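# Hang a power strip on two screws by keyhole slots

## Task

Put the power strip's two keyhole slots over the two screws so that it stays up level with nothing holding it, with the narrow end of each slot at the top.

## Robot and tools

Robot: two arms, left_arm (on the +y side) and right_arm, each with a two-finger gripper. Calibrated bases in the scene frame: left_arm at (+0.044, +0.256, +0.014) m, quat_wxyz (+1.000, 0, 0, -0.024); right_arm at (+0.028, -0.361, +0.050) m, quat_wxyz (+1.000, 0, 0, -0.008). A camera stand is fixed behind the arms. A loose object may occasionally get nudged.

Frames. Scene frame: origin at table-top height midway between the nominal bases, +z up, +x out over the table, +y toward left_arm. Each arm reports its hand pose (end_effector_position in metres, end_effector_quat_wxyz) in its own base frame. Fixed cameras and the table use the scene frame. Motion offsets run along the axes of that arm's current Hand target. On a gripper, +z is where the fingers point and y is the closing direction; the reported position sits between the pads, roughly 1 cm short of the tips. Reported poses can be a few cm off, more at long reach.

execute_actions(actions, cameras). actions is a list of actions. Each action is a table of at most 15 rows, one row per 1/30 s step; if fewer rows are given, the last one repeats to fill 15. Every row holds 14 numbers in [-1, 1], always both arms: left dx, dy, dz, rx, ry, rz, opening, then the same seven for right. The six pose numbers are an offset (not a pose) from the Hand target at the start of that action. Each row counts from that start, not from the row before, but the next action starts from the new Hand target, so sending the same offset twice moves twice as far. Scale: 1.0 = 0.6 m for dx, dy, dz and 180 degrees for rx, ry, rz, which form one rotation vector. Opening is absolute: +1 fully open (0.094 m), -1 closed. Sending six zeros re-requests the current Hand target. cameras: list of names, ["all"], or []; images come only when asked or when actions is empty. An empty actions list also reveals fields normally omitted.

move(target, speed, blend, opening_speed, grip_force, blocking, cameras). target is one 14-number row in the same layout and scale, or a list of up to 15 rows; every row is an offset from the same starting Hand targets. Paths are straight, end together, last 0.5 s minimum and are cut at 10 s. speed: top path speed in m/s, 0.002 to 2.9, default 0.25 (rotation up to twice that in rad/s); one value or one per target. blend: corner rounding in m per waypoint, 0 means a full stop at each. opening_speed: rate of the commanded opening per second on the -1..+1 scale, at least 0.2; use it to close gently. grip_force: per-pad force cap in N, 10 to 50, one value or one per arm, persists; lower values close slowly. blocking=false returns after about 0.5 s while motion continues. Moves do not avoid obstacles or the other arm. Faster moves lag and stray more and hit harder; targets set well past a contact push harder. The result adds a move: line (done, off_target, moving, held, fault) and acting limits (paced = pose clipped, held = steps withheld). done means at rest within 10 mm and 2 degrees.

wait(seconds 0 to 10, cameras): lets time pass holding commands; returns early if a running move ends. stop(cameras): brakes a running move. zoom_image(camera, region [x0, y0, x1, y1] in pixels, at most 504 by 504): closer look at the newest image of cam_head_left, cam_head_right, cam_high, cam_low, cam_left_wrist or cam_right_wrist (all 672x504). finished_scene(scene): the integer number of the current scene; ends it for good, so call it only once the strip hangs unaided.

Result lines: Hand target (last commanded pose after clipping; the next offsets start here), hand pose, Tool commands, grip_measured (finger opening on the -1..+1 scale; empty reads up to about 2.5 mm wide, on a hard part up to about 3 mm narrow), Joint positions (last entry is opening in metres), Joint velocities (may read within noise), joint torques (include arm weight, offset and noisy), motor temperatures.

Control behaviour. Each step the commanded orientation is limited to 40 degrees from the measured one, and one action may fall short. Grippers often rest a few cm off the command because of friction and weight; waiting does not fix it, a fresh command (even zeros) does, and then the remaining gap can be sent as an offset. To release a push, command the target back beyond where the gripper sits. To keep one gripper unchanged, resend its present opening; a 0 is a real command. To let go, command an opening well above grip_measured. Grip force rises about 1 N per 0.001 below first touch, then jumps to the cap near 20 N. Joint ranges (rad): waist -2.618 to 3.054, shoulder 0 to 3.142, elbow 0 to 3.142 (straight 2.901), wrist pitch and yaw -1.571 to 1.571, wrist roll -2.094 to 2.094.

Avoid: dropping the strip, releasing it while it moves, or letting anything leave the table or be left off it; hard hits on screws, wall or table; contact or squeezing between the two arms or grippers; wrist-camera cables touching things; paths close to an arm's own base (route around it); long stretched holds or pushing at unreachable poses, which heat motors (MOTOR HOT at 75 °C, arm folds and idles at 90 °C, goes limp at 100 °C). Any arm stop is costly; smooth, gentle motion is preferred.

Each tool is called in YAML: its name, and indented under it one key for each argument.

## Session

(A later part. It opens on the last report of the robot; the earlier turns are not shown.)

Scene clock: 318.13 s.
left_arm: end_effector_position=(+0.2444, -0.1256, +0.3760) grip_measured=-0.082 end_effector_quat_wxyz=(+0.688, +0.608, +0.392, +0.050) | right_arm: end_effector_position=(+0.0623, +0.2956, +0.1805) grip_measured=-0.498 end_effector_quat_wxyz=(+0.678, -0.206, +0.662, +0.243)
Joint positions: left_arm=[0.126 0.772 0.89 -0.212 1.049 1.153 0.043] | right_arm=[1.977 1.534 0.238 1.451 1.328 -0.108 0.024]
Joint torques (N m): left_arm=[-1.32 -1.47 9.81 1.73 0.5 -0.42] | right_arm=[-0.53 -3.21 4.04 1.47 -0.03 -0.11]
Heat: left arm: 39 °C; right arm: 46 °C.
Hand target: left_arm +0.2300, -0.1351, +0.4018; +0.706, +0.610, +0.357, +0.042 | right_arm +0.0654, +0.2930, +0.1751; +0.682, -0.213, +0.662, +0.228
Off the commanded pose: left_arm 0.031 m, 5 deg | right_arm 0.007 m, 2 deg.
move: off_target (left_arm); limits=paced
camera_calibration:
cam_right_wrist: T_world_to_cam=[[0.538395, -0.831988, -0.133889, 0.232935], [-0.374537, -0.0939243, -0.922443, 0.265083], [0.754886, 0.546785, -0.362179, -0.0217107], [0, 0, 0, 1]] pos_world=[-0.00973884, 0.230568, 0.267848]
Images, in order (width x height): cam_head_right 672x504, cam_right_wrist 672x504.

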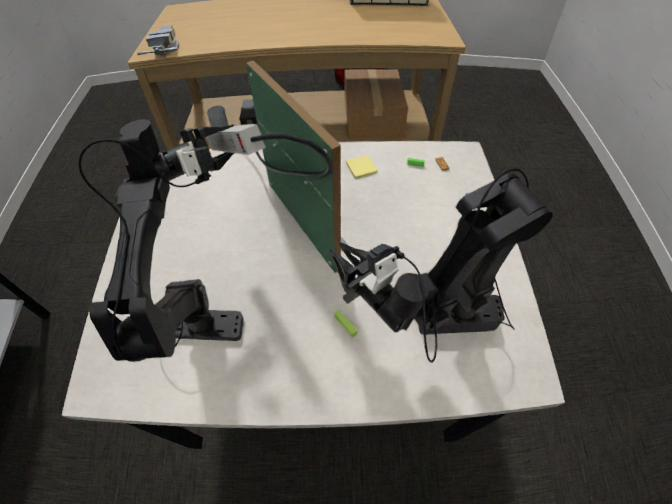

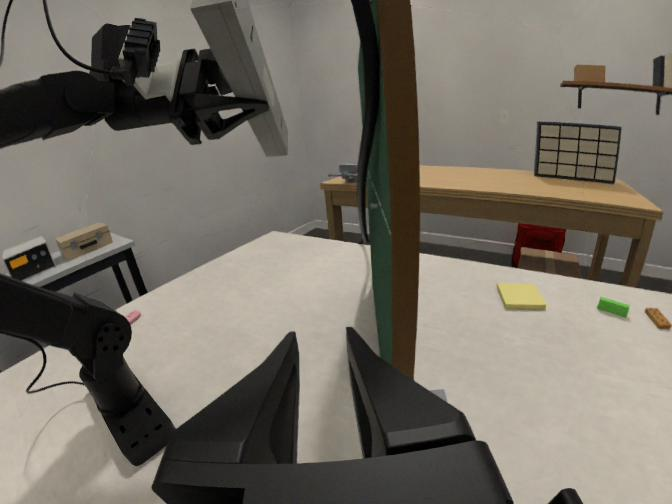

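move:
  target: [0.029,-0.116,0.083,0,0,0.067,-0.35,0,0,0,0,0,0,-0.5]
  speed: 0.12
  cameras: ["cam_right_wrist","cam_left_wrist","cam_head_left"]

zoom_image:
  camera: "cam_right_wrist"
  region: [230, 50, 430, 250]

Scene clock: 328.70 s.
left_arm: end_effector_position=(+0.2513, -0.1785, +0.3134) grip_measured=-0.082 end_effector_quat_wxyz=(+0.675, +0.654, +0.321, +0.119) | right_arm: end_effector_position=(+0.0623, +0.2956, +0.1806) grip_measured=-0.498 end_effector_quat_wxyz=(+0.678, -0.206, +0.662, +0.243)
Joint positions: left_arm=[-0.232 0.757 0.637 0.039 0.705 1.341 0.043] | right_arm=[1.977 1.534 0.238 1.452 1.328 -0.108 0.024]
Joint torques (N m): left_arm=[-1.29 -1.14 7.5 2.26 0.35 -0.27] | right_arm=[-0.55 -3.33 4.05 1.42 -0.06 -0.07]
Heat: left arm: 39 °C; right arm: 43 °C.
Hand target: left_arm +0.2443, -0.1855, +0.3319; +0.698, +0.644, +0.291, +0.115 | right_arm +0.0654, +0.2929, +0.1752; +0.681, -0.213, +0.662, +0.228
Off the commanded pose: left_arm 0.021 m, 4 deg | right_arm 0.007 m, 2 deg.
move: off_target (left_arm)
camera_calibration:
cam_left_wrist: T_world_to_cam=[[-0.259722, -0.0377861, -0.964944, 0.35451], [0.459159, 0.874223, -0.15782, 0.133645], [0.849539, -0.484052, -0.209705, -0.114907], [0, 0, 0, 1]] pos_world=[0.128328, -0.159061, 0.339077]
cam_right_wrist: T_world_to_cam=[[0.538374, -0.831934, -0.13431, 0.233049], [-0.374664, -0.0935381, -0.92243, 0.265082], [0.754838, 0.546934, -0.362054, -0.0217423], [0, 0, 0, 1]] pos_world=[-0.00973886, 0.230568, 0.267949]
Images, in order (width x height): cam_head_left 672x504, cam_left_wrist 672x504, cam_right_wrist 672x504.

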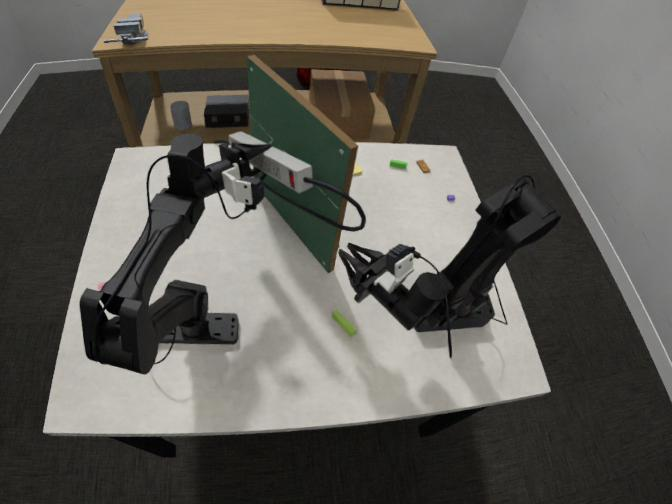

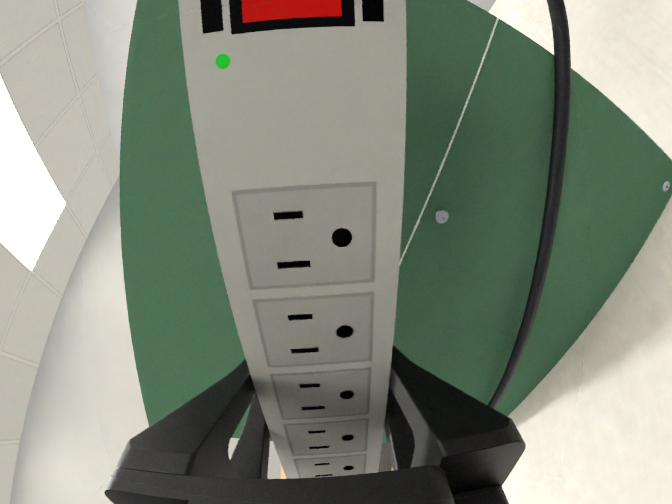

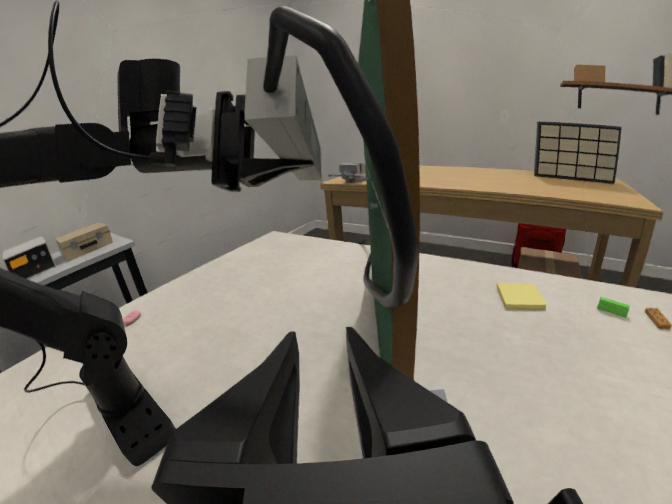

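Scaled by 2.520 from the camera's 672x504 image, which has a finer 960x720 frame.

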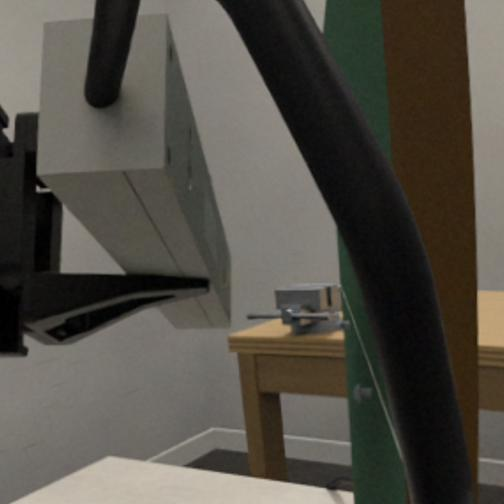

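move:
  target: [0.027,-0.062,0.0285,0,0,0.055,-0.35,0,0,-0.05,0,0,0,-0.5]
  speed: 0.1
  cameras: ["cam_right_wrist","cam_left_wrist"]

zoom_image:
  camera: "cam_right_wrist"
  region: [230, 80, 430, 280]

Scene clock: 356.10 s.
left_arm: end_effector_position=(+0.2646, -0.1897, +0.2747) grip_measured=-0.082 end_effector_quat_wxyz=(+0.662, +0.680, +0.259, +0.179) | right_arm: end_effector_position=(+0.0411, +0.2778, +0.1751) grip_measured=-0.498 end_effector_quat_wxyz=(+0.677, -0.220, +0.665, +0.224)
Joint positions: left_arm=[-0.276 0.839 0.501 0.263 0.664 1.517 0.043] | right_arm=[2.113 1.55 0.216 1.524 1.472 -0.189 0.024]
Joint torques (N m): left_arm=[-1.25 -1.43 7.47 2.33 0.32 -0.29] | right_arm=[0.4 -3.08 3.73 1.73 -0.06 -0.1]
Heat: left arm: 42 °C; right arm: 41 °C.
Hand target: left_arm +0.2589, -0.1964, +0.2918; +0.685, +0.667, +0.235, +0.175 | right_arm +0.0413, +0.2751, +0.1742; +0.681, -0.213, +0.662, +0.228
Off the commanded pose: left_arm 0.019 m, 4 deg | right_arm 0.003 m, 1 deg.
joint sent to its limit (right arm) — joint 4 (wrist pitch), upper limit. The joint targets still meet the commanded pose.
move: off_target (left_arm)
camera_calibration:
cam_left_wrist: T_world_to_cam=[[-0.11393, 0.0678478, -0.991169, 0.308778], [0.483214, 0.875491, 0.00438645, 0.0805079], [0.868058, -0.478447, -0.132529, -0.164794], [0, 0, 0, 1]] pos_world=[0.139327, -0.170279, 0.283858]
cam_right_wrist: T_world_to_cam=[[0.532081, -0.841782, -0.0910599, 0.224299], [-0.366119, -0.131769, -0.921192, 0.260466], [0.763444, 0.523488, -0.378304, 0.0110419], [0, 0, 0, 1]] pos_world=[-0.0324138, 0.217352, 0.264541]
Images, in order (width x height): cam_left_wrist 672x504, cam_right_wrist 672x504.

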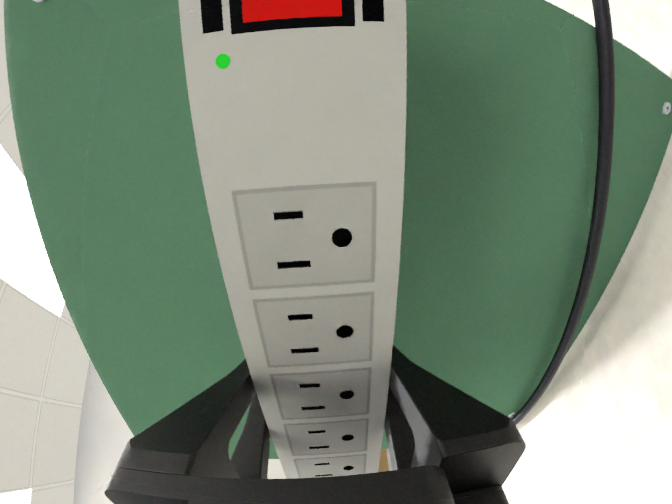

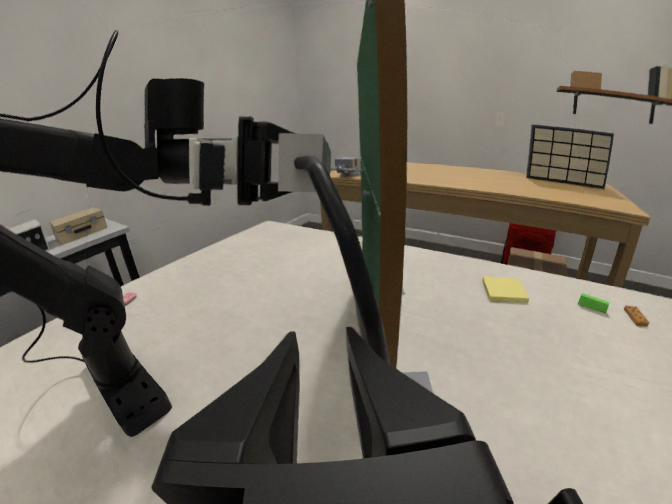

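Scaled by 2.520 from the camera's 672x504 image, which has a finer 960x720 frame.

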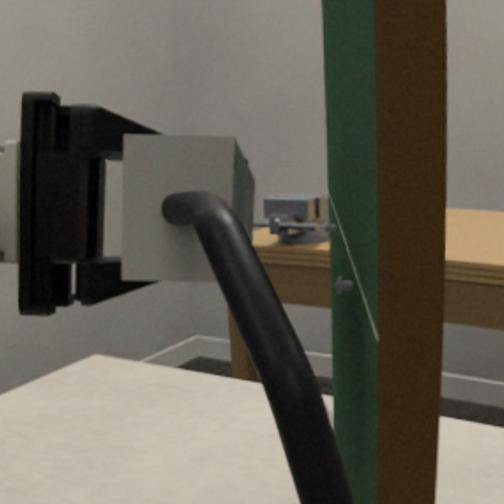

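zoom_image:
  camera: "cam_right_wrist"
  region: [300, 110, 400, 210]

Scaled by 5.040 from the camera's 672x504 image, which has a finer 960x720 frame.

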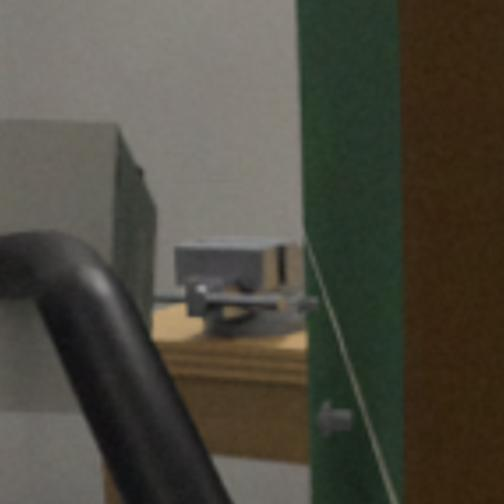

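move:
  target: [-0.0125,-0.033,0.0465,-0.022,-0.0206,0.043,-0.35,0,0,0,0,0,0,-0.5]
  speed: 0.08
  cameras: ["cam_right_wrist"]

zoom_image:
  camera: "cam_right_wrist"
  region: [300, 110, 400, 210]

Scene clock: 421.30 s.
left_arm: end_effector_position=(+0.2731, -0.2194, +0.2566) grip_measured=-0.082 end_effector_quat_wxyz=(+0.680, +0.679, +0.180, +0.211) | right_arm: end_effector_position=(+0.0411, +0.2778, +0.1751) grip_measured=-0.498 end_effector_quat_wxyz=(+0.677, -0.219, +0.665, +0.224)
Joint positions: left_arm=[-0.365 1.03 0.417 0.63 0.645 1.601 0.043] | right_arm=[2.113 1.55 0.216 1.524 1.473 -0.189 0.024]
Joint torques (N m): left_arm=[-1.21 -2.61 6.97 2.26 0.21 -0.33] | right_arm=[0.39 -3.06 3.77 1.74 -0.06 -0.11]
Motor temperatures (°C): left_arm=[25 24 35 44 25 26 28] | right_arm=[25 28 31 43 25 24 26]
Heat: left arm: 44 °C; right arm: 43 °C.
Hand target: left_arm +0.2667, -0.2247, +0.2726; +0.702, +0.663, +0.161, +0.207 | right_arm +0.0413, +0.2750, +0.1742; +0.681, -0.213, +0.662, +0.228
Off the commanded pose: left_arm 0.018 m, 4 deg | right_arm 0.003 m, 1 deg.
joint sent to its limit (right arm) — joint 4 (wrist pitch), upper limit. The joint targets still meet the commanded pose.
move: off_target (left_arm)
camera_calibration:
cam_right_wrist: T_world_to_cam=[[0.531697, -0.842014, -0.0911606, 0.224363], [-0.366304, -0.131578, -0.921145, 0.260406], [0.763623, 0.523162, -0.378393, 0.0111411], [0, 0, 0, 1]] pos_world=[-0.0324127, 0.217352, 0.264541]
Images, in order (width x height): cam_right_wrist 672x504.

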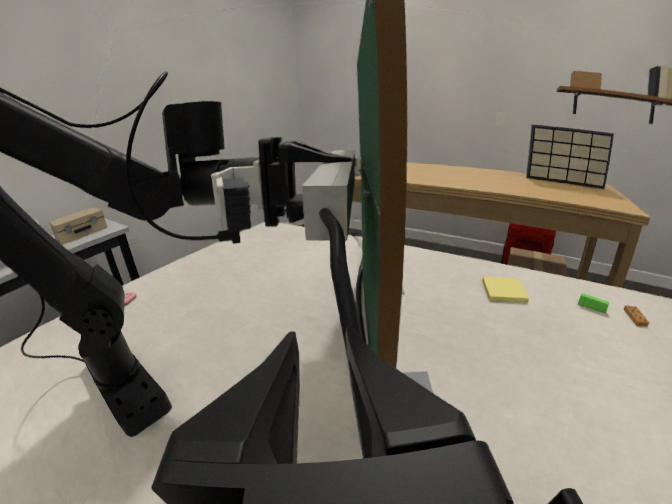

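Scaled by 5.040 from the camera's 672x504 image, which has a finer 960x720 frame.

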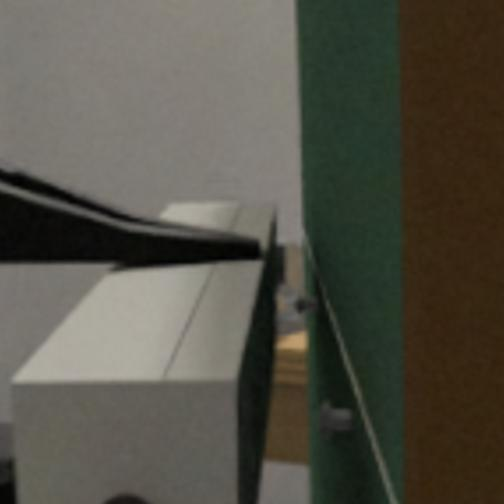

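zoom_image:
  camera: "cam_right_wrist"
  region: [295, 165, 395, 265]

Scaled by 5.040 from the camera's 672x504 image, which has a finer 960x720 frame.

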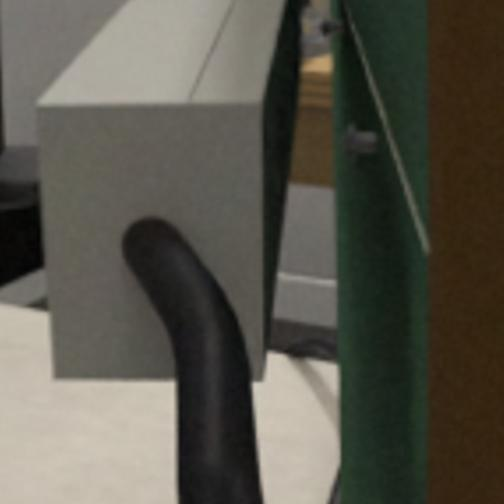

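execute_actions:
  actions:
    - [[0,-0.015,0.004,0,0,0.003,-0.35,0,0,0,0,0,0,-0.5],[0,-0.015,0.008,0,0,0.003,-0.35,0,0,0,0,0,0,-0.5],[0,0.015,0.010,0,0,0.003,-0.35,0,0,0,0,0,0,-0.5],[0,0.015,0.013,0,0,0.003,-0.35,0,0,0,0,0,0,-0.5],[0,-0.01,0.016,0,0,0.003,-0.35,0,0,0,0,0,0,-0.5],[0,-0.01,0.018,0,0,0.003,-0.35,0,0,0,0,0,0,-0.5],[0,0.006,0.02,0,0,0.003,-0.35,0,0,0,0,0,0,-0.5],[0,0.003,0.022,0,0,0.003,-0.35,0,0,0,0,0,0,-0.5],[0,0,0.024,0,0,0.003,-0.35,0,0,0,0,0,0,-0.5]]
  cameras: ["cam_right_wrist"]

zoom_image:
  camera: "cam_right_wrist"
  region: [330, 130, 390, 190]

Scene clock: 467.13 s.
left_arm: end_effector_position=(+0.2787, -0.2267, +0.2458) grip_measured=-0.082 end_effector_quat_wxyz=(+0.672, +0.683, +0.187, +0.216) | right_arm: end_effector_position=(+0.0411, +0.2778, +0.1751) grip_measured=-0.498 end_effector_quat_wxyz=(+0.677, -0.219, +0.665, +0.224)
Joint positions: left_arm=[-0.402 1.08 0.411 0.665 0.59 1.617 0.043] | right_arm=[2.113 1.55 0.216 1.524 1.473 -0.189 0.024]
Joint torques (N m): left_arm=[-1.68 -2.44 9.42 2.17 0.35 -0.32] | right_arm=[0.36 -3.06 3.74 1.73 -0.07 -0.1]
Heat: left arm: 42 °C; right arm: 43 °C.
Hand target: left_arm +0.2739, -0.2371, +0.2735; +0.701, +0.663, +0.158, +0.211 | right_arm +0.0413, +0.2750, +0.1742; +0.681, -0.213, +0.662, +0.228
Off the commanded pose: left_arm 0.030 m, 5 deg | right_arm 0.003 m, 1 deg.
joint sent to its limit (right arm) — joint 4 (wrist pitch), upper limit. The joint targets still meet the commanded pose.
camera_calibration:
cam_right_wrist: T_world_to_cam=[[0.531697, -0.842014, -0.0911606, 0.224363], [-0.366304, -0.131578, -0.921145, 0.260406], [0.763623, 0.523162, -0.378393, 0.0111411], [0, 0, 0, 1]] pos_world=[-0.0324127, 0.217352, 0.264541]
Images, in order (width x height): cam_right_wrist 672x504.

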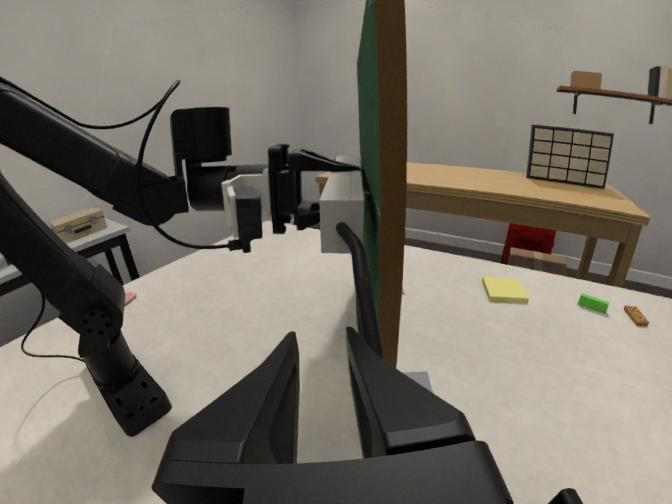

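Scaled by 8.400 from the camera's 672x504 image, which has a finer 960x720 frame.

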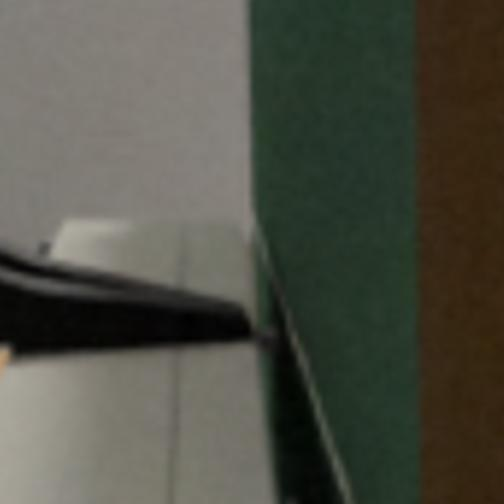

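execute_actions:
  actions:
    - [[0,0.01,-0.012,0,0,0,-0.35,0,0,0,0,0,0,-0.5],[0,0.038,-0.012,0,0,0,-0.35,0,0,0,0,0,0,-0.5],[0,0.038,-0.012,0,0,0,-0.35,0,0,0,0,0,0,-0.5],[0,0.038,-0.012,0,0,0,-0.35,0,0,0,0,0,0,-0.5],[0,0,-0.012,0,0,0,-0.35,0,0,0,0,0,0,-0.5],[0,0,-0.012,0,0,0,-0.35,0,0,0,0,0,0,-0.5],[0,0.03,-0.012,0,0,0,-0.35,0,0,0,0,0,0,-0.5],[0,0.03,-0.012,0,0,0,-0.35,0,0,0,0,0,0,-0.5],[0,0.011,-0.012,0,0,0,-0.35,0,0,0,0,0,0,-0.5],[0,0.011,-0.012,0,0,0,-0.35,0,0,0,0,0,0,-0.5],[0,0.019,-0.012,0,0,0,-0.35,0,0,0,0,0,0,-0.5]]
  cameras: ["cam_right_wrist"]

zoom_image:
  camera: "cam_right_wrist"
  region: [310, 140, 390, 220]

Scene clock: 476.97 s.
left_arm: end_effector_position=(+0.2744, -0.2265, +0.2547) grip_measured=-0.082 end_effector_quat_wxyz=(+0.674, +0.683, +0.181, +0.214) | right_arm: end_effector_position=(+0.0411, +0.2778, +0.1751) grip_measured=-0.498 end_effector_quat_wxyz=(+0.677, -0.219, +0.665, +0.224)
Joint positions: left_arm=[-0.401 1.045 0.43 0.616 0.604 1.618 0.043] | right_arm=[2.113 1.55 0.216 1.524 1.473 -0.189 0.024]
Joint torques (N m): left_arm=[-0.01 -4.12 9.57 1.91 0.37 -0.36] | right_arm=[0.36 -3.04 3.77 1.75 -0.05 -0.08]
Heat: left arm: 43 °C; right arm: 43 °C.
Hand target: left_arm +0.2694, -0.2305, +0.2845; +0.701, +0.663, +0.158, +0.211 | right_arm +0.0413, +0.2750, +0.1742; +0.681, -0.213, +0.662, +0.228
Off the commanded pose: left_arm 0.030 m, 5 deg | right_arm 0.003 m, 1 deg.
joint sent to its limit (right arm) — joint 4 (wrist pitch), upper limit. The joint targets still meet the commanded pose.
camera_calibration:
cam_right_wrist: T_world_to_cam=[[0.531697, -0.842014, -0.0911606, 0.224363], [-0.366304, -0.131578, -0.921145, 0.260406], [0.763623, 0.523162, -0.378393, 0.0111411], [0, 0, 0, 1]] pos_world=[-0.0324127, 0.217352, 0.264541]
Images, in order (width x height): cam_right_wrist 672x504.

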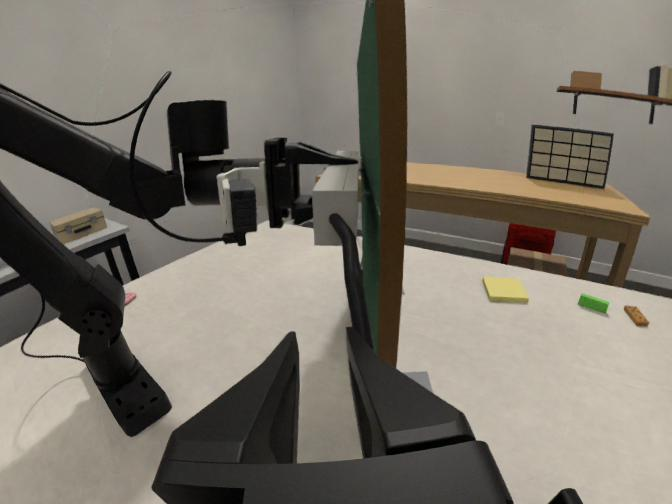

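Scaled by 6.300 from the camera's 672x504 image, which has a finer 960x720 frame.

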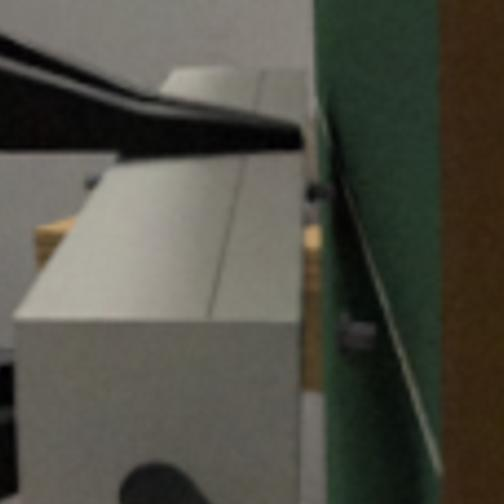

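execute_actions:
  actions:
    - [[0,0.03,0,0,0.003,0,-0.35,0,0,0,0,0,0,-0.5],[0,0.03,0,0,0.003,0,-0.35,0,0,0,0,0,0,-0.5],[0,0.03,0,0,0.003,0,-0.35,0,0,0,0,0,0,-0.5],[0,-0.01,0,0,0.003,0,-0.35,0,0,0,0,0,0,-0.5],[0,-0.01,0,0,0.003,0,-0.35,0,0,0,0,0,0,-0.5],[0,0.018,0,0,0.003,0,-0.35,0,0,0,0,0,0,-0.5],[0,0.018,0.004,0,0.003,0,-0.35,0,0,0,0,0,0,-0.5],[0,-0.002,0.007,0,0.003,0,-0.35,0,0,0,0,0,0,-0.5],[0,-0.002,0.01,0,0.003,0,-0.35,0,0,0,0,0,0,-0.5],[0,0.009,0.013,0,0.003,0,-0.35,0,0,0,0,0,0,-0.5],[0,0.007,0.016,0,0.003,0,-0.35,0,0,0,0,0,0,-0.5],[0,0.006,0.019,0,0.003,0,-0.35,0,0,0,0,0,0,-0.5]]
  cameras: ["cam_right_wrist"]

zoom_image:
  camera: "cam_right_wrist"
  region: [310, 140, 390, 220]

Scene clock: 494.53 s.
left_arm: end_effector_position=(+0.2789, -0.2285, +0.2554) grip_measured=-0.082 end_effector_quat_wxyz=(+0.668, +0.685, +0.192, +0.219) | right_arm: end_effector_position=(+0.0411, +0.2778, +0.1751) grip_measured=-0.498 end_effector_quat_wxyz=(+0.677, -0.219, +0.665, +0.224)
Joint positions: left_arm=[-0.42 1.051 0.449 0.589 0.56 1.621 0.043] | right_arm=[2.113 1.55 0.216 1.524 1.473 -0.189 0.024]
Joint torques (N m): left_arm=[-1.76 -2.29 10.55 2.13 0.36 -0.36] | right_arm=[0.43 -3.14 3.78 1.75 -0.07 -0.1]
Heat: left arm: 41 °C; right arm: 43 °C.
Hand target: left_arm +0.2747, -0.2403, +0.2889; +0.700, +0.662, +0.161, +0.214 | right_arm +0.0413, +0.2750, +0.1742; +0.681, -0.213, +0.662, +0.228
Off the commanded pose: left_arm 0.036 m, 6 deg | right_arm 0.003 m, 1 deg.
joint sent to its limit (right arm) — joint 4 (wrist pitch), upper limit. The joint targets still meet the commanded pose.
camera_calibration:
cam_right_wrist: T_world_to_cam=[[0.531697, -0.842014, -0.0911606, 0.224363], [-0.366304, -0.131578, -0.921145, 0.260406], [0.763623, 0.523162, -0.378393, 0.0111411], [0, 0, 0, 1]] pos_world=[-0.0324127, 0.217352, 0.264541]
Images, in order (width x height): cam_right_wrist 672x504.

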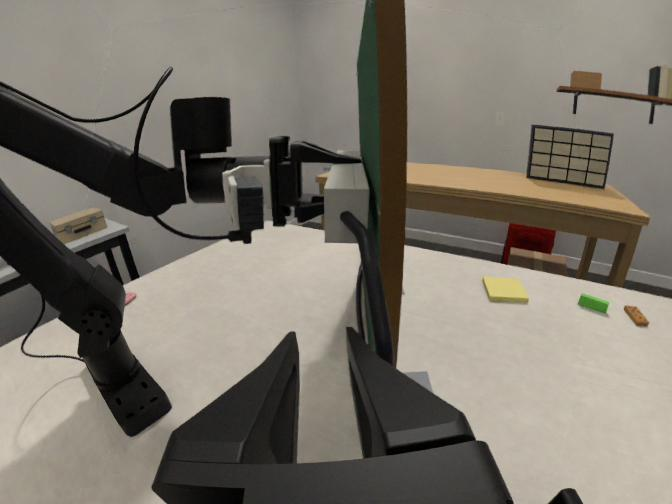

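Scaled by 6.300 from the camera's 672x504 image, which has a finer 960x720 frame.

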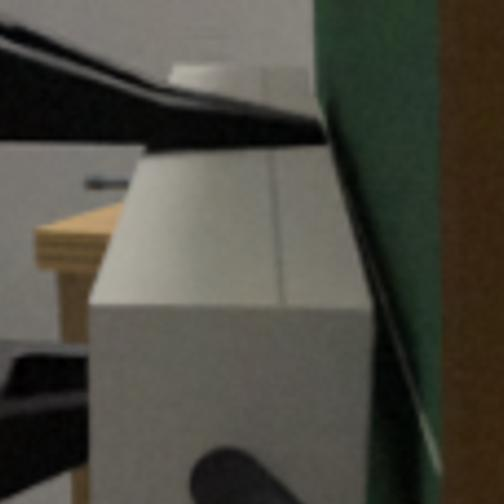

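execute_actions:
  actions:
    - [[0,0.03,-0.003,0,0,0.004,-0.35,0,0,0,0,0,0,-0.5],[0,0.03,-0.002,0,0,0.004,-0.35,0,0,0,0,0,0,-0.5],[0.005,0.03,0,0,0,0.004,-0.35,0,0,0,0,0,0,-0.5],[0.005,0.03,0,0,0,-0.003,-0.35,0,0,0,0,0,0,-0.5],[-0.006,-0.01,0,0,0,-0.003,-0.35,0,0,0,0,0,0,-0.5],[-0.006,-0.01,0,0,0,0.003,-0.35,0,0,0,0,0,0,-0.5],[-0.006,0.025,0,0,0,0.003,-0.35,0,0,0,0,0,0,-0.5],[0.004,0.025,0,0,0,-0.002,-0.35,0,0,0,0,0,0,-0.5],[0.004,-0.005,0,0,-0.003,-0.002,-0.35,0,0,0,0,0,0,-0.5],[0.004,-0.005,0.002,0,-0.003,0,-0.35,0,0,0,0,0,0,-0.5],[0,0.015,0.002,0,-0.003,0,-0.35,0,0,0,0,0,0,-0.5],[0,0.006,0.002,0,-0.003,0,-0.35,0,0,0,0,0,0,-0.5]]
  cameras: ["cam_right_wrist"]

zoom_image:
  camera: "cam_right_wrist"
  region: [310, 140, 390, 220]

Scene clock: 509.27 s.
left_arm: end_effector_position=(+0.2802, -0.2290, +0.2588) grip_measured=-0.082 end_effector_quat_wxyz=(+0.665, +0.688, +0.194, +0.214) | right_arm: end_effector_position=(+0.0411, +0.2778, +0.1751) grip_measured=-0.498 end_effector_quat_wxyz=(+0.677, -0.219, +0.665, +0.224)
Joint positions: left_arm=[-0.416 1.048 0.475 0.546 0.568 1.622 0.043] | right_arm=[2.113 1.55 0.216 1.524 1.473 -0.189 0.024]
Joint torques (N m): left_arm=[-1.77 -1.99 9.92 2.38 0.41 -0.35] | right_arm=[0.38 -3.06 3.74 1.75 -0.07 -0.1]
Heat: left arm: 41 °C; right arm: 43 °C.
Hand target: left_arm +0.2750, -0.2413, +0.2924; +0.701, +0.663, +0.158, +0.210 | right_arm +0.0413, +0.2750, +0.1742; +0.681, -0.213, +0.662, +0.228
Off the commanded pose: left_arm 0.036 m, 6 deg | right_arm 0.003 m, 1 deg.
joint sent to its limit (right arm) — joint 4 (wrist pitch), upper limit. The joint targets still meet the commanded pose.
camera_calibration:
cam_right_wrist: T_world_to_cam=[[0.531697, -0.842014, -0.0911606, 0.224363], [-0.366304, -0.131578, -0.921145, 0.260406], [0.763623, 0.523162, -0.378393, 0.0111411], [0, 0, 0, 1]] pos_world=[-0.0324127, 0.217352, 0.264541]
Images, in order (width x height): cam_right_wrist 672x504.

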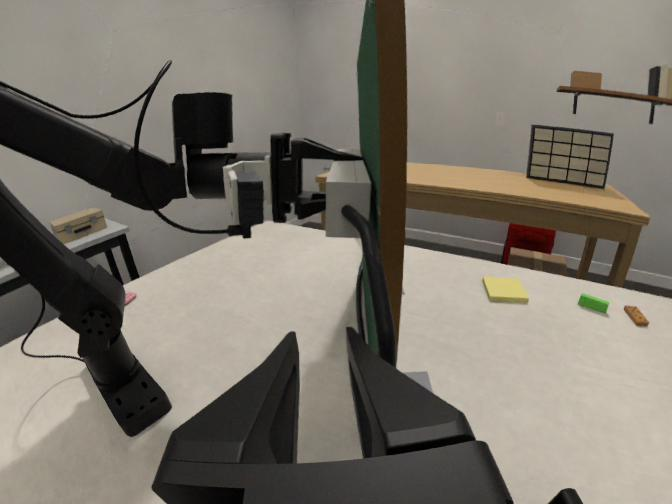

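Scaled by 6.300 from the camera's 672x504 image, which has a finer 960x720 frame.

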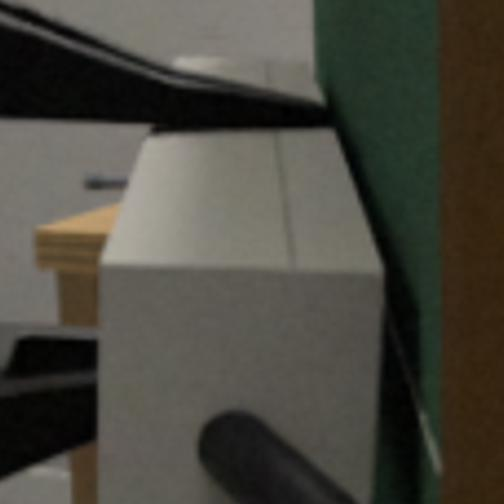

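execute_actions:
  actions:
    - [[0,-0.025,0,0,-0.01,0.006,-0.35,0,0,0,0,0,0,-0.5],[0,-0.025,0,0,-0.01,0.006,-0.35,0,0,0,0,0,0,-0.5],[0.006,-0.025,0,0,-0.01,0.006,-0.35,0,0,0,0,0,0,-0.5],[0.006,0.02,0,0,-0.01,0.006,-0.35,0,0,0,0,0,0,-0.5],[-0.006,0.02,0,0,-0.01,0,-0.35,0,0,0,0,0,0,-0.5],[-0.006,-0.02,0,0,-0.01,0.008,-0.35,0,0,0,0,0,0,-0.5],[-0.006,-0.02,0,0,-0.01,0.008,-0.35,0,0,0,0,0,0,-0.5],[0.006,0.01,0,0,-0.01,0.001,-0.35,0,0,0,0,0,0,-0.5],[0.006,0.01,0,0,-0.01,0.004,-0.35,0,0,0,0,0,0,-0.5],[0,-0.015,0.002,0,-0.01,0.004,-0.35,0,0,0,0,0,0,-0.5],[0,-0.015,0.002,0,-0.01,0.004,-0.35,0,0,0,0,0,0,-0.5],[0,-0.003,0.002,0,-0.01,0.004,-0.35,0,0,0,0,0,0,-0.5]]
  cameras: ["cam_right_wrist"]

zoom_image:
  camera: "cam_right_wrist"
  region: [310, 140, 390, 220]

Scene clock: 534.93 s.
left_arm: end_effector_position=(+0.2810, -0.2290, +0.2584) grip_measured=-0.083 end_effector_quat_wxyz=(+0.671, +0.689, +0.180, +0.206) | right_arm: end_effector_position=(+0.0411, +0.2778, +0.1751) grip_measured=-0.498 end_effector_quat_wxyz=(+0.677, -0.219, +0.665, +0.224)
Joint positions: left_arm=[-0.391 1.074 0.476 0.58 0.627 1.625 0.043] | right_arm=[2.113 1.55 0.216 1.524 1.473 -0.189 0.024]
Joint torques (N m): left_arm=[-2.41 -2.15 10.14 2.27 0.34 -0.29] | right_arm=[0.35 -3.06 3.73 1.73 -0.07 -0.08]
Heat: left arm: 43 °C; right arm: 43 °C.
Hand target: left_arm +0.2758, -0.2423, +0.2907; +0.702, +0.668, +0.143, +0.204 | right_arm +0.0413, +0.2750, +0.1742; +0.681, -0.213, +0.662, +0.228
Off the commanded pose: left_arm 0.035 m, 6 deg | right_arm 0.003 m, 1 deg.
joint sent to its limit (right arm) — joint 4 (wrist pitch), upper limit. The joint targets still meet the commanded pose.
camera_calibration:
cam_right_wrist: T_world_to_cam=[[0.531697, -0.842014, -0.0911606, 0.224363], [-0.366304, -0.131578, -0.921145, 0.260406], [0.763623, 0.523162, -0.378393, 0.0111411], [0, 0, 0, 1]] pos_world=[-0.0324127, 0.217352, 0.264541]
Images, in order (width x height): cam_right_wrist 672x504.

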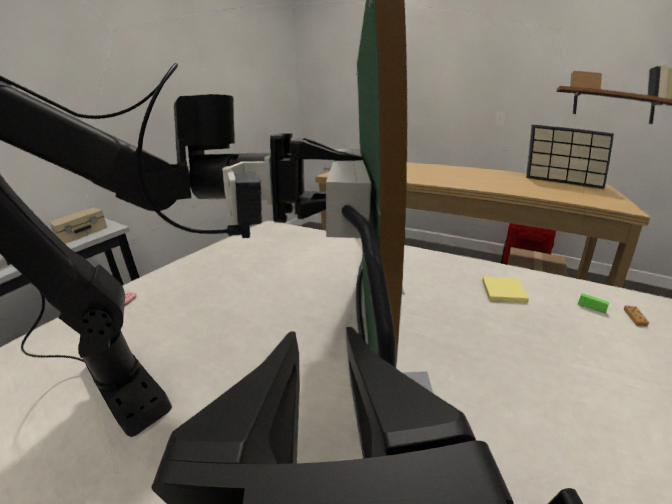

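Scaled by 6.300 from the camera's 672x504 image, which has a finer 960x720 frame.

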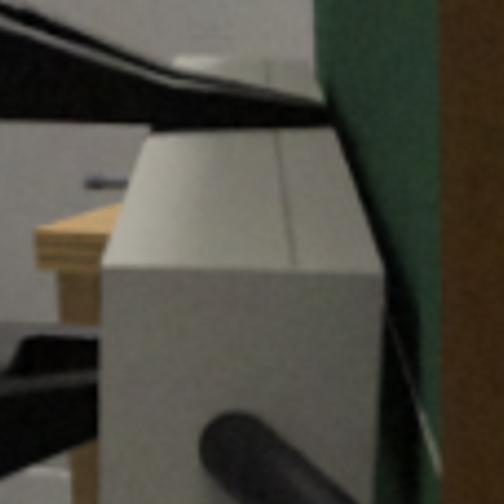

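execute_actions:
  actions:
    - [[0.01,0,-0.003,0,0.008,0,-0.35,0,0,0,0,0,0,-0.5],[0.02,0,-0.003,0,0.008,0,-0.35,0,0,0,0,0,0,-0.5],[0.02,0.01,-0.003,0,0.008,0,-0.35,0,0,0,0,0,0,-0.5],[0.02,-0.01,-0.003,0,0.008,0,-0.35,0,0,0,0,0,0,-0.5],[0.02,0,-0.003,0,0.008,0,-0.35,0,0,0,0,0,0,-0.5]]

execute_actions:
  actions:
    - [[-0.02,0,0,0,0,0,-0.35,0,0,0,0,0,0,-0.5],[-0.04,0,0,0,0,0,-0.35,0,0,0,0,0,0,-0.5],[-0.04,0.01,0,0,0,0,-0.35,0,0,0,0,0,0,-0.5],[-0.04,-0.01,0,0,0,0,-0.35,0,0,0,0,0,0,-0.5],[-0.04,0,0,0,0,0,-0.35,0,0,0,0,0,0,-0.5]]

Scene clock: 547.87 s.
left_arm: end_effector_position=(+0.2829, -0.2271, +0.2579) grip_measured=-0.083 end_effector_quat_wxyz=(+0.671, +0.689, +0.179, +0.206) | right_arm: end_effector_position=(+0.0411, +0.2778, +0.1751) grip_measured=-0.498 end_effector_quat_wxyz=(+0.677, -0.219, +0.665, +0.224)
Joint positions: left_arm=[-0.377 1.083 0.477 0.588 0.642 1.625 0.043] | right_arm=[2.113 1.55 0.216 1.524 1.473 -0.189 0.024]
Joint torques (N m): left_arm=[-0.65 -1.55 10.71 2.25 0.25 -0.32] | right_arm=[0.36 -3.06 3.79 1.73 -0.04 -0.11]
Motor temperatures (°C): left_arm=[25 24 40 45 24 26 28] | right_arm=[25 28 30 43 25 24 26]
Heat: left arm: 45 °C; right arm: 43 °C.
Hand target: left_arm +0.2855, -0.2350, +0.2915; +0.700, +0.665, +0.151, +0.213 | right_arm +0.0413, +0.2750, +0.1742; +0.681, -0.213, +0.662, +0.228
Off the commanded pose: left_arm 0.035 m, 5 deg | right_arm 0.003 m, 1 deg.
joint sent to its limit (right arm) — joint 4 (wrist pitch), upper limit. The joint targets still meet the commanded pose.

Scene clock: 548.57 s.
left_arm: end_effector_position=(+0.2786, -0.2303, +0.2617) grip_measured=-0.083 end_effector_quat_wxyz=(+0.666, +0.686, +0.187, +0.225) | right_arm: end_effector_position=(+0.0411, +0.2778, +0.1751) grip_measured=-0.498 end_effector_quat_wxyz=(+0.677, -0.219, +0.665, +0.224)
Joint positions: left_arm=[-0.431 1.04 0.47 0.557 0.548 1.637 0.043] | right_arm=[2.113 1.55 0.216 1.524 1.473 -0.189 0.024]
Joint torques (N m): left_arm=[-4.52 -3.4 8.59 2.26 0.27 -0.37] | right_arm=[0.38 -3.11 3.79 1.74 -0.06 -0.09]
Heat: left arm: 45 °C; right arm: 43 °C.
Hand target: left_arm +0.2647, -0.2470, +0.2898; +0.700, +0.665, +0.151, +0.213 | right_arm +0.0413, +0.2750, +0.1742; +0.681, -0.213, +0.662, +0.228
Off the commanded pose: left_arm 0.035 m, 6 deg | right_arm 0.003 m, 1 deg.
joint sent to its limit (right arm) — joint 4 (wrist pitch), upper limit. The joint targets still meet the commanded pose.

execute_actions:
  actions:
    - [[0.02,0,-0.002,0,0,0,-0.35,0,0,0,0,0,0,-0.5],[0.02,-0.012,-0.002,0,0,-0.01,-0.35,0,0,0,0,0,0,-0.5],[0.02,-0.012,-0.002,0,-0.008,-0.012,-0.35,0,0,0,0,0,0,-0.5],[0.02,0.008,0,0,-0.008,-0.012,-0.35,0,0,0,0,0,0,-0.5],[0.02,0.008,0.002,0,-0.008,-0.012,-0.35,0,0,0,0,0,0,-0.5]]
    - [[0,-0.01,0.002,0,0,0.004,-0.35,0,0,0,0,0,0,-0.5],[0,-0.01,0.002,0,0,0.006,-0.35,0,0,0,0,0,0,-0.5],[0,0.012,0.002,0,0,0.008,-0.35,0,0,0,0,0,0,-0.5],[0,0.012,0.002,0,0,0.01,-0.35,0,0,0,0,0,0,-0.5],[0,-0.008,0.002,0,0,0.012,-0.35,0,0,0,0,0,0,-0.5],[0,-0.008,0.002,0,0,0.014,-0.35,0,0,0,0,0,0,-0.5],[0,0.014,0.002,0,0,0.016,-0.35,0,0,0,0,0,0,-0.5],[0,0.014,0.002,0,0,0.018,-0.35,0,0,0,0,0,0,-0.5],[0,-0.004,0.002,0,0,0.02,-0.35,0,0,0,0,0,0,-0.5],[0,-0.004,0.002,0,0,0.022,-0.35,0,0,0,0,0,0,-0.5],[0,0.01,0.002,0,0,0.024,-0.35,0,0,0,0,0,0,-0.5],[0,0.01,0.002,0,0,0.024,-0.35,0,0,0,0,0,0,-0.5],[0,0.006,0.002,0,0,0.024,-0.35,0,0,0,0,0,0,-0.5]]
  cameras: ["cam_right_wrist"]

zoom_image:
  camera: "cam_right_wrist"
  region: [310, 140, 390, 220]

Scene clock: 566.73 s.
left_arm: end_effector_position=(+0.2792, -0.2299, +0.2606) grip_measured=-0.083 end_effector_quat_wxyz=(+0.668, +0.691, +0.176, +0.213) | right_arm: end_effector_position=(+0.0411, +0.2778, +0.1751) grip_measured=-0.498 end_effector_quat_wxyz=(+0.677, -0.219, +0.665, +0.224)
Joint positions: left_arm=[-0.401 1.06 0.482 0.556 0.612 1.643 0.043] | right_arm=[2.113 1.55 0.216 1.524 1.473 -0.189 0.024]
Joint torques (N m): left_arm=[-1.65 -2.18 11.55 2.11 0.45 -0.09] | right_arm=[0.35 -3.04 3.73 1.74 -0.05 -0.11]
Heat: left arm: 46 °C; right arm: 43 °C.
Hand target: left_arm +0.2755, -0.2429, +0.2992; +0.698, +0.670, +0.130, +0.218 | right_arm +0.0413, +0.2750, +0.1742; +0.681, -0.213, +0.662, +0.228
Off the commanded pose: left_arm 0.041 m, 7 deg | right_arm 0.003 m, 1 deg.
joint sent to its limit (right arm) — joint 4 (wrist pitch), upper limit. The joint targets still meet the commanded pose.
camera_calibration:
cam_right_wrist: T_world_to_cam=[[0.531697, -0.842014, -0.0911606, 0.224363], [-0.366304, -0.131578, -0.921145, 0.260406], [0.763623, 0.523162, -0.378393, 0.0111411], [0, 0, 0, 1]] pos_world=[-0.0324127, 0.217352, 0.264541]
Images, in order (width x height): cam_right_wrist 672x504.

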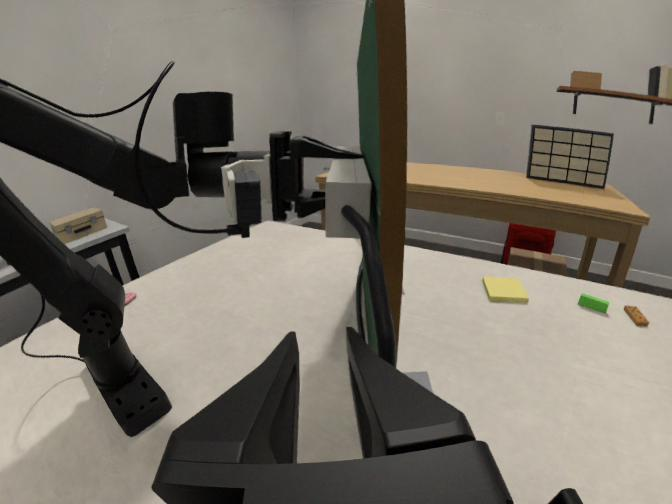

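Scaled by 6.300 from the camera's 672x504 image, which has a finer 960x720 frame.

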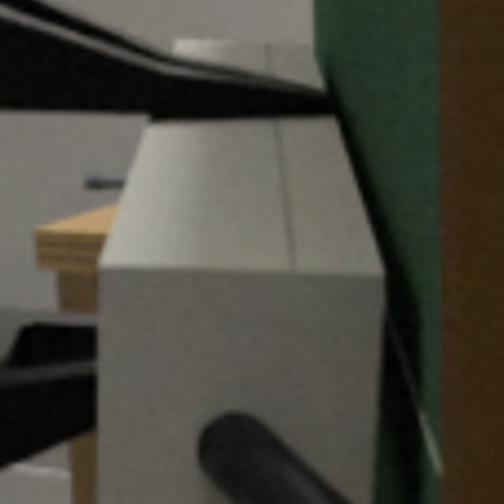

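zoom_image:
  camera: "cam_right_wrist"
  region: [345, 140, 385, 180]

zoom_image:
  camera: "cam_right_wrist"
  region: [345, 170, 395, 220]

Scaled by 12.600 from the camera's 672x504 image, which has a finer 960x720 frame.

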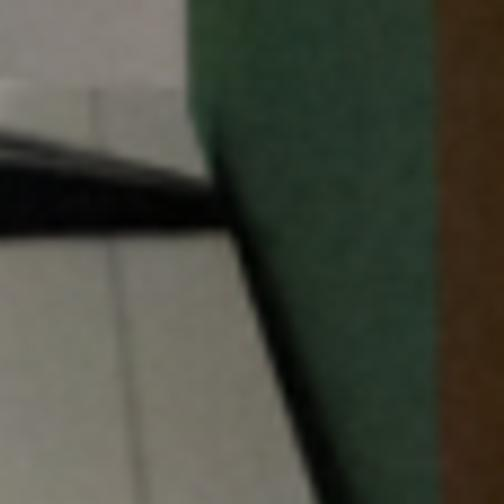

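Scaled by 10.080 from the camera's 672x504 image, which has a finer 960x720 frame.

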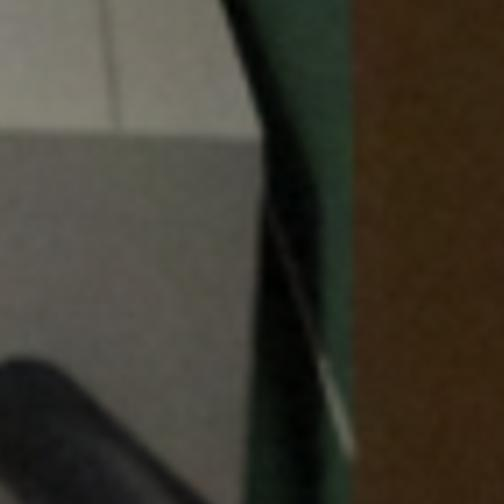

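execute_actions:
  actions:
    - [[0,0.01,0.001,0,-0.004,-0.006,-0.35,0,0,0,0,0,0,-0.5],[0,0.01,0.001,0,-0.004,-0.008,-0.35,0,0,0,0,0,0,-0.5],[0,-0.014,0.001,0,-0.004,-0.012,-0.35,0,0,0,0,0,0,-0.5],[0,-0.014,0.001,0,-0.004,-0.016,-0.35,0,0,0,0,0,0,-0.5],[0,0.006,0.001,0,-0.004,-0.02,-0.35,0,0,0,0,0,0,-0.5],[0,0.006,0.001,0,-0.004,-0.022,-0.35,0,0,0,0,0,0,-0.5],[0,-0.012,0.001,0,-0.004,-0.024,-0.35,0,0,0,0,0,0,-0.5],[0,-0.012,0.001,0,-0.004,-0.026,-0.35,0,0,0,0,0,0,-0.5],[0,0.004,0.001,0,-0.004,-0.028,-0.35,0,0,0,0,0,0,-0.5],[0,0.004,0.001,0,-0.004,-0.028,-0.35,0,0,0,0,0,0,-0.5],[0,-0.006,0.001,0,-0.004,-0.028,-0.35,0,0,0,0,0,0,-0.5]]
  cameras: ["cam_right_wrist"]

zoom_image:
  camera: "cam_right_wrist"
  region: [310, 140, 390, 220]

Scene clock: 606.73 s.
left_arm: end_effector_position=(+0.2793, -0.2300, +0.2606) grip_measured=-0.083 end_effector_quat_wxyz=(+0.669, +0.693, +0.176, +0.204) | right_arm: end_effector_position=(+0.0411, +0.2778, +0.1751) grip_measured=-0.498 end_effector_quat_wxyz=(+0.677, -0.219, +0.665, +0.224)
Joint positions: left_arm=[-0.392 1.066 0.489 0.551 0.635 1.634 0.043] | right_arm=[2.113 1.55 0.216 1.524 1.473 -0.189 0.024]
Joint torques (N m): left_arm=[-1.73 -1.5 11.18 2.19 0.45 -0.82] | right_arm=[0.38 -3.15 3.78 1.75 -0.06 -0.1]
Heat: left arm: 46 °C; right arm: 43 °C.
Hand target: left_arm +0.2764, -0.2433, +0.2956; +0.707, +0.665, +0.155, +0.183 | right_arm +0.0413, +0.2750, +0.1742; +0.681, -0.213, +0.662, +0.228
Off the commanded pose: left_arm 0.038 m, 6 deg | right_arm 0.003 m, 1 deg.
joint sent to its limit (right arm) — joint 4 (wrist pitch), upper limit. The joint targets still meet the commanded pose.
camera_calibration:
cam_right_wrist: T_world_to_cam=[[0.531697, -0.842014, -0.0911606, 0.224363], [-0.366304, -0.131578, -0.921145, 0.260406], [0.763623, 0.523162, -0.378393, 0.0111411], [0, 0, 0, 1]] pos_world=[-0.0324127, 0.217352, 0.264541]
Images, in order (width x height): cam_right_wrist 672x504.

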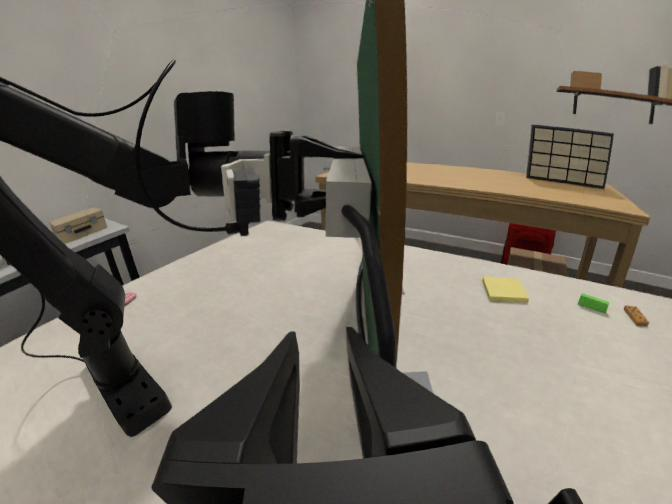

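Scaled by 6.300 from the camera's 672x504 image, which has a finer 960x720 frame.

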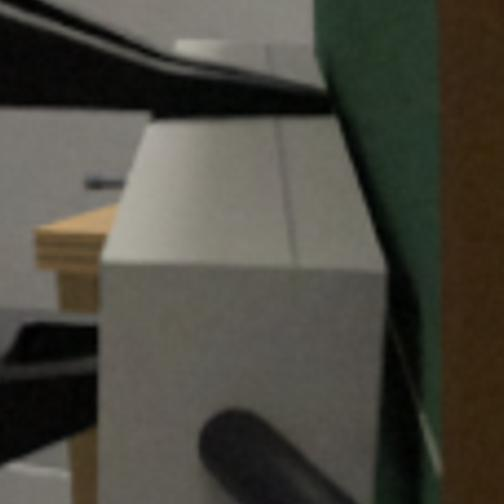

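execute_actions:
  actions:
    - [[0.004,0.012,-0.012,0,0,0.006,-0.35,0,0,0,0,0,0,-0.5],[0.009,0.012,-0.0265,0,0,0.013,-0.35,0,0,0,0,0,0,-0.5],[0.009,0.012,-0.0265,0,0,0.013,-0.35,0,0,0,0,0,0,-0.5],[0.009,0.012,-0.0265,0,0,0.013,-0.35,0,0,0,0,0,0,-0.5],[0.009,-0.035,-0.0265,0,0,0.013,-0.35,0,0,0,0,0,0,-0.5],[0.009,-0.035,-0.0265,0,0,0.013,-0.35,0,0,0,0,0,0,-0.5],[0.009,-0.035,-0.0265,0,0,0.013,-0.35,0,0,0,0,0,0,-0.5],[0.009,-0.001,-0.0265,0,0,0.013,-0.35,0,0,0,0,0,0,-0.5],[0.009,-0.001,-0.0265,0,0,0.013,-0.35,0,0,0,0,0,0,-0.5],[0.009,-0.022,-0.0265,0,0,0.013,-0.35,0,0,0,0,0,0,-0.5],[0.009,-0.022,-0.0265,0,0,0.013,-0.35,0,0,0,0,0,0,-0.5],[0.009,-0.01,-0.0265,0,0,0.013,-0.35,0,0,0,0,0,0,-0.5],[0.009,-0.0127,-0.0265,0,0,0.013,-0.35,0,0,0,0,0,0,-0.5]]
  cameras: ["cam_right_wrist"]

zoom_image:
  camera: "cam_right_wrist"
  region: [310, 140, 390, 220]

Scene clock: 621.47 s.
left_arm: end_effector_position=(+0.2805, -0.2238, +0.2583) grip_measured=-0.083 end_effector_quat_wxyz=(+0.675, +0.691, +0.167, +0.199) | right_arm: end_effector_position=(+0.0411, +0.2778, +0.1751) grip_measured=-0.498 end_effector_quat_wxyz=(+0.677, -0.219, +0.665, +0.224)
Joint positions: left_arm=[-0.346 1.083 0.475 0.596 0.702 1.629 0.043] | right_arm=[2.113 1.55 0.216 1.524 1.473 -0.189 0.024]
Joint torques (N m): left_arm=[0.02 -4.26 8.61 2.16 0.42 -0.46] | right_arm=[0.34 -3.07 3.82 1.74 -0.03 -0.1]
Heat: left arm: 46 °C; right arm: 43 °C.
Hand target: left_arm +0.2741, -0.2272, +0.2872; +0.704, +0.668, +0.141, +0.197 | right_arm +0.0413, +0.2750, +0.1742; +0.681, -0.213, +0.662, +0.228
Off the commanded pose: left_arm 0.030 m, 5 deg | right_arm 0.003 m, 1 deg.
joint sent to its limit (right arm) — joint 4 (wrist pitch), upper limit. The joint targets still meet the commanded pose.
camera_calibration:
cam_right_wrist: T_world_to_cam=[[0.531697, -0.842014, -0.0911606, 0.224363], [-0.366304, -0.131578, -0.921145, 0.260406], [0.763623, 0.523162, -0.378393, 0.0111411], [0, 0, 0, 1]] pos_world=[-0.0324127, 0.217352, 0.264541]
Images, in order (width x height): cam_right_wrist 672x504.

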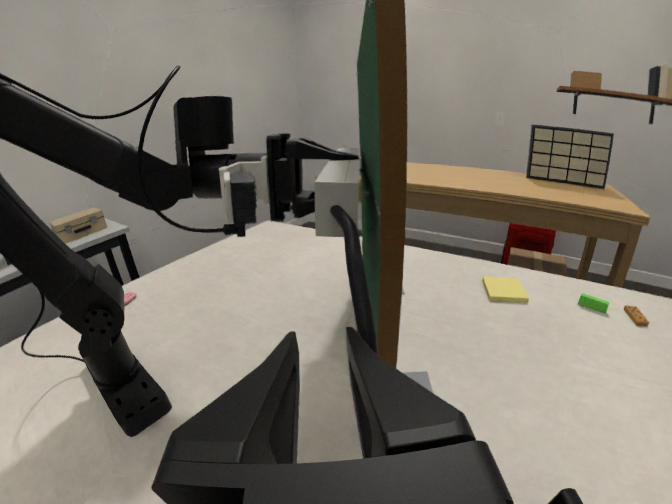

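Scaled by 6.300 from the camera's 672x504 image, which has a finer 960x720 frame.

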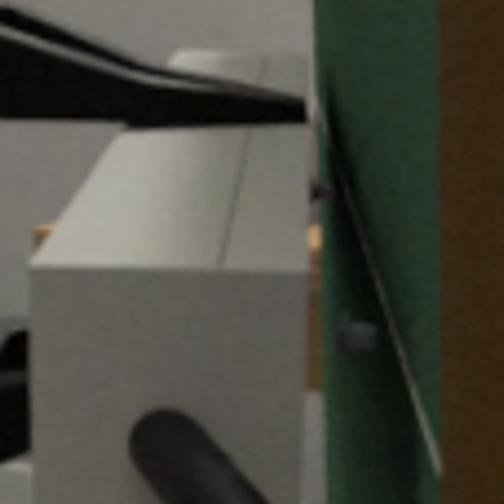

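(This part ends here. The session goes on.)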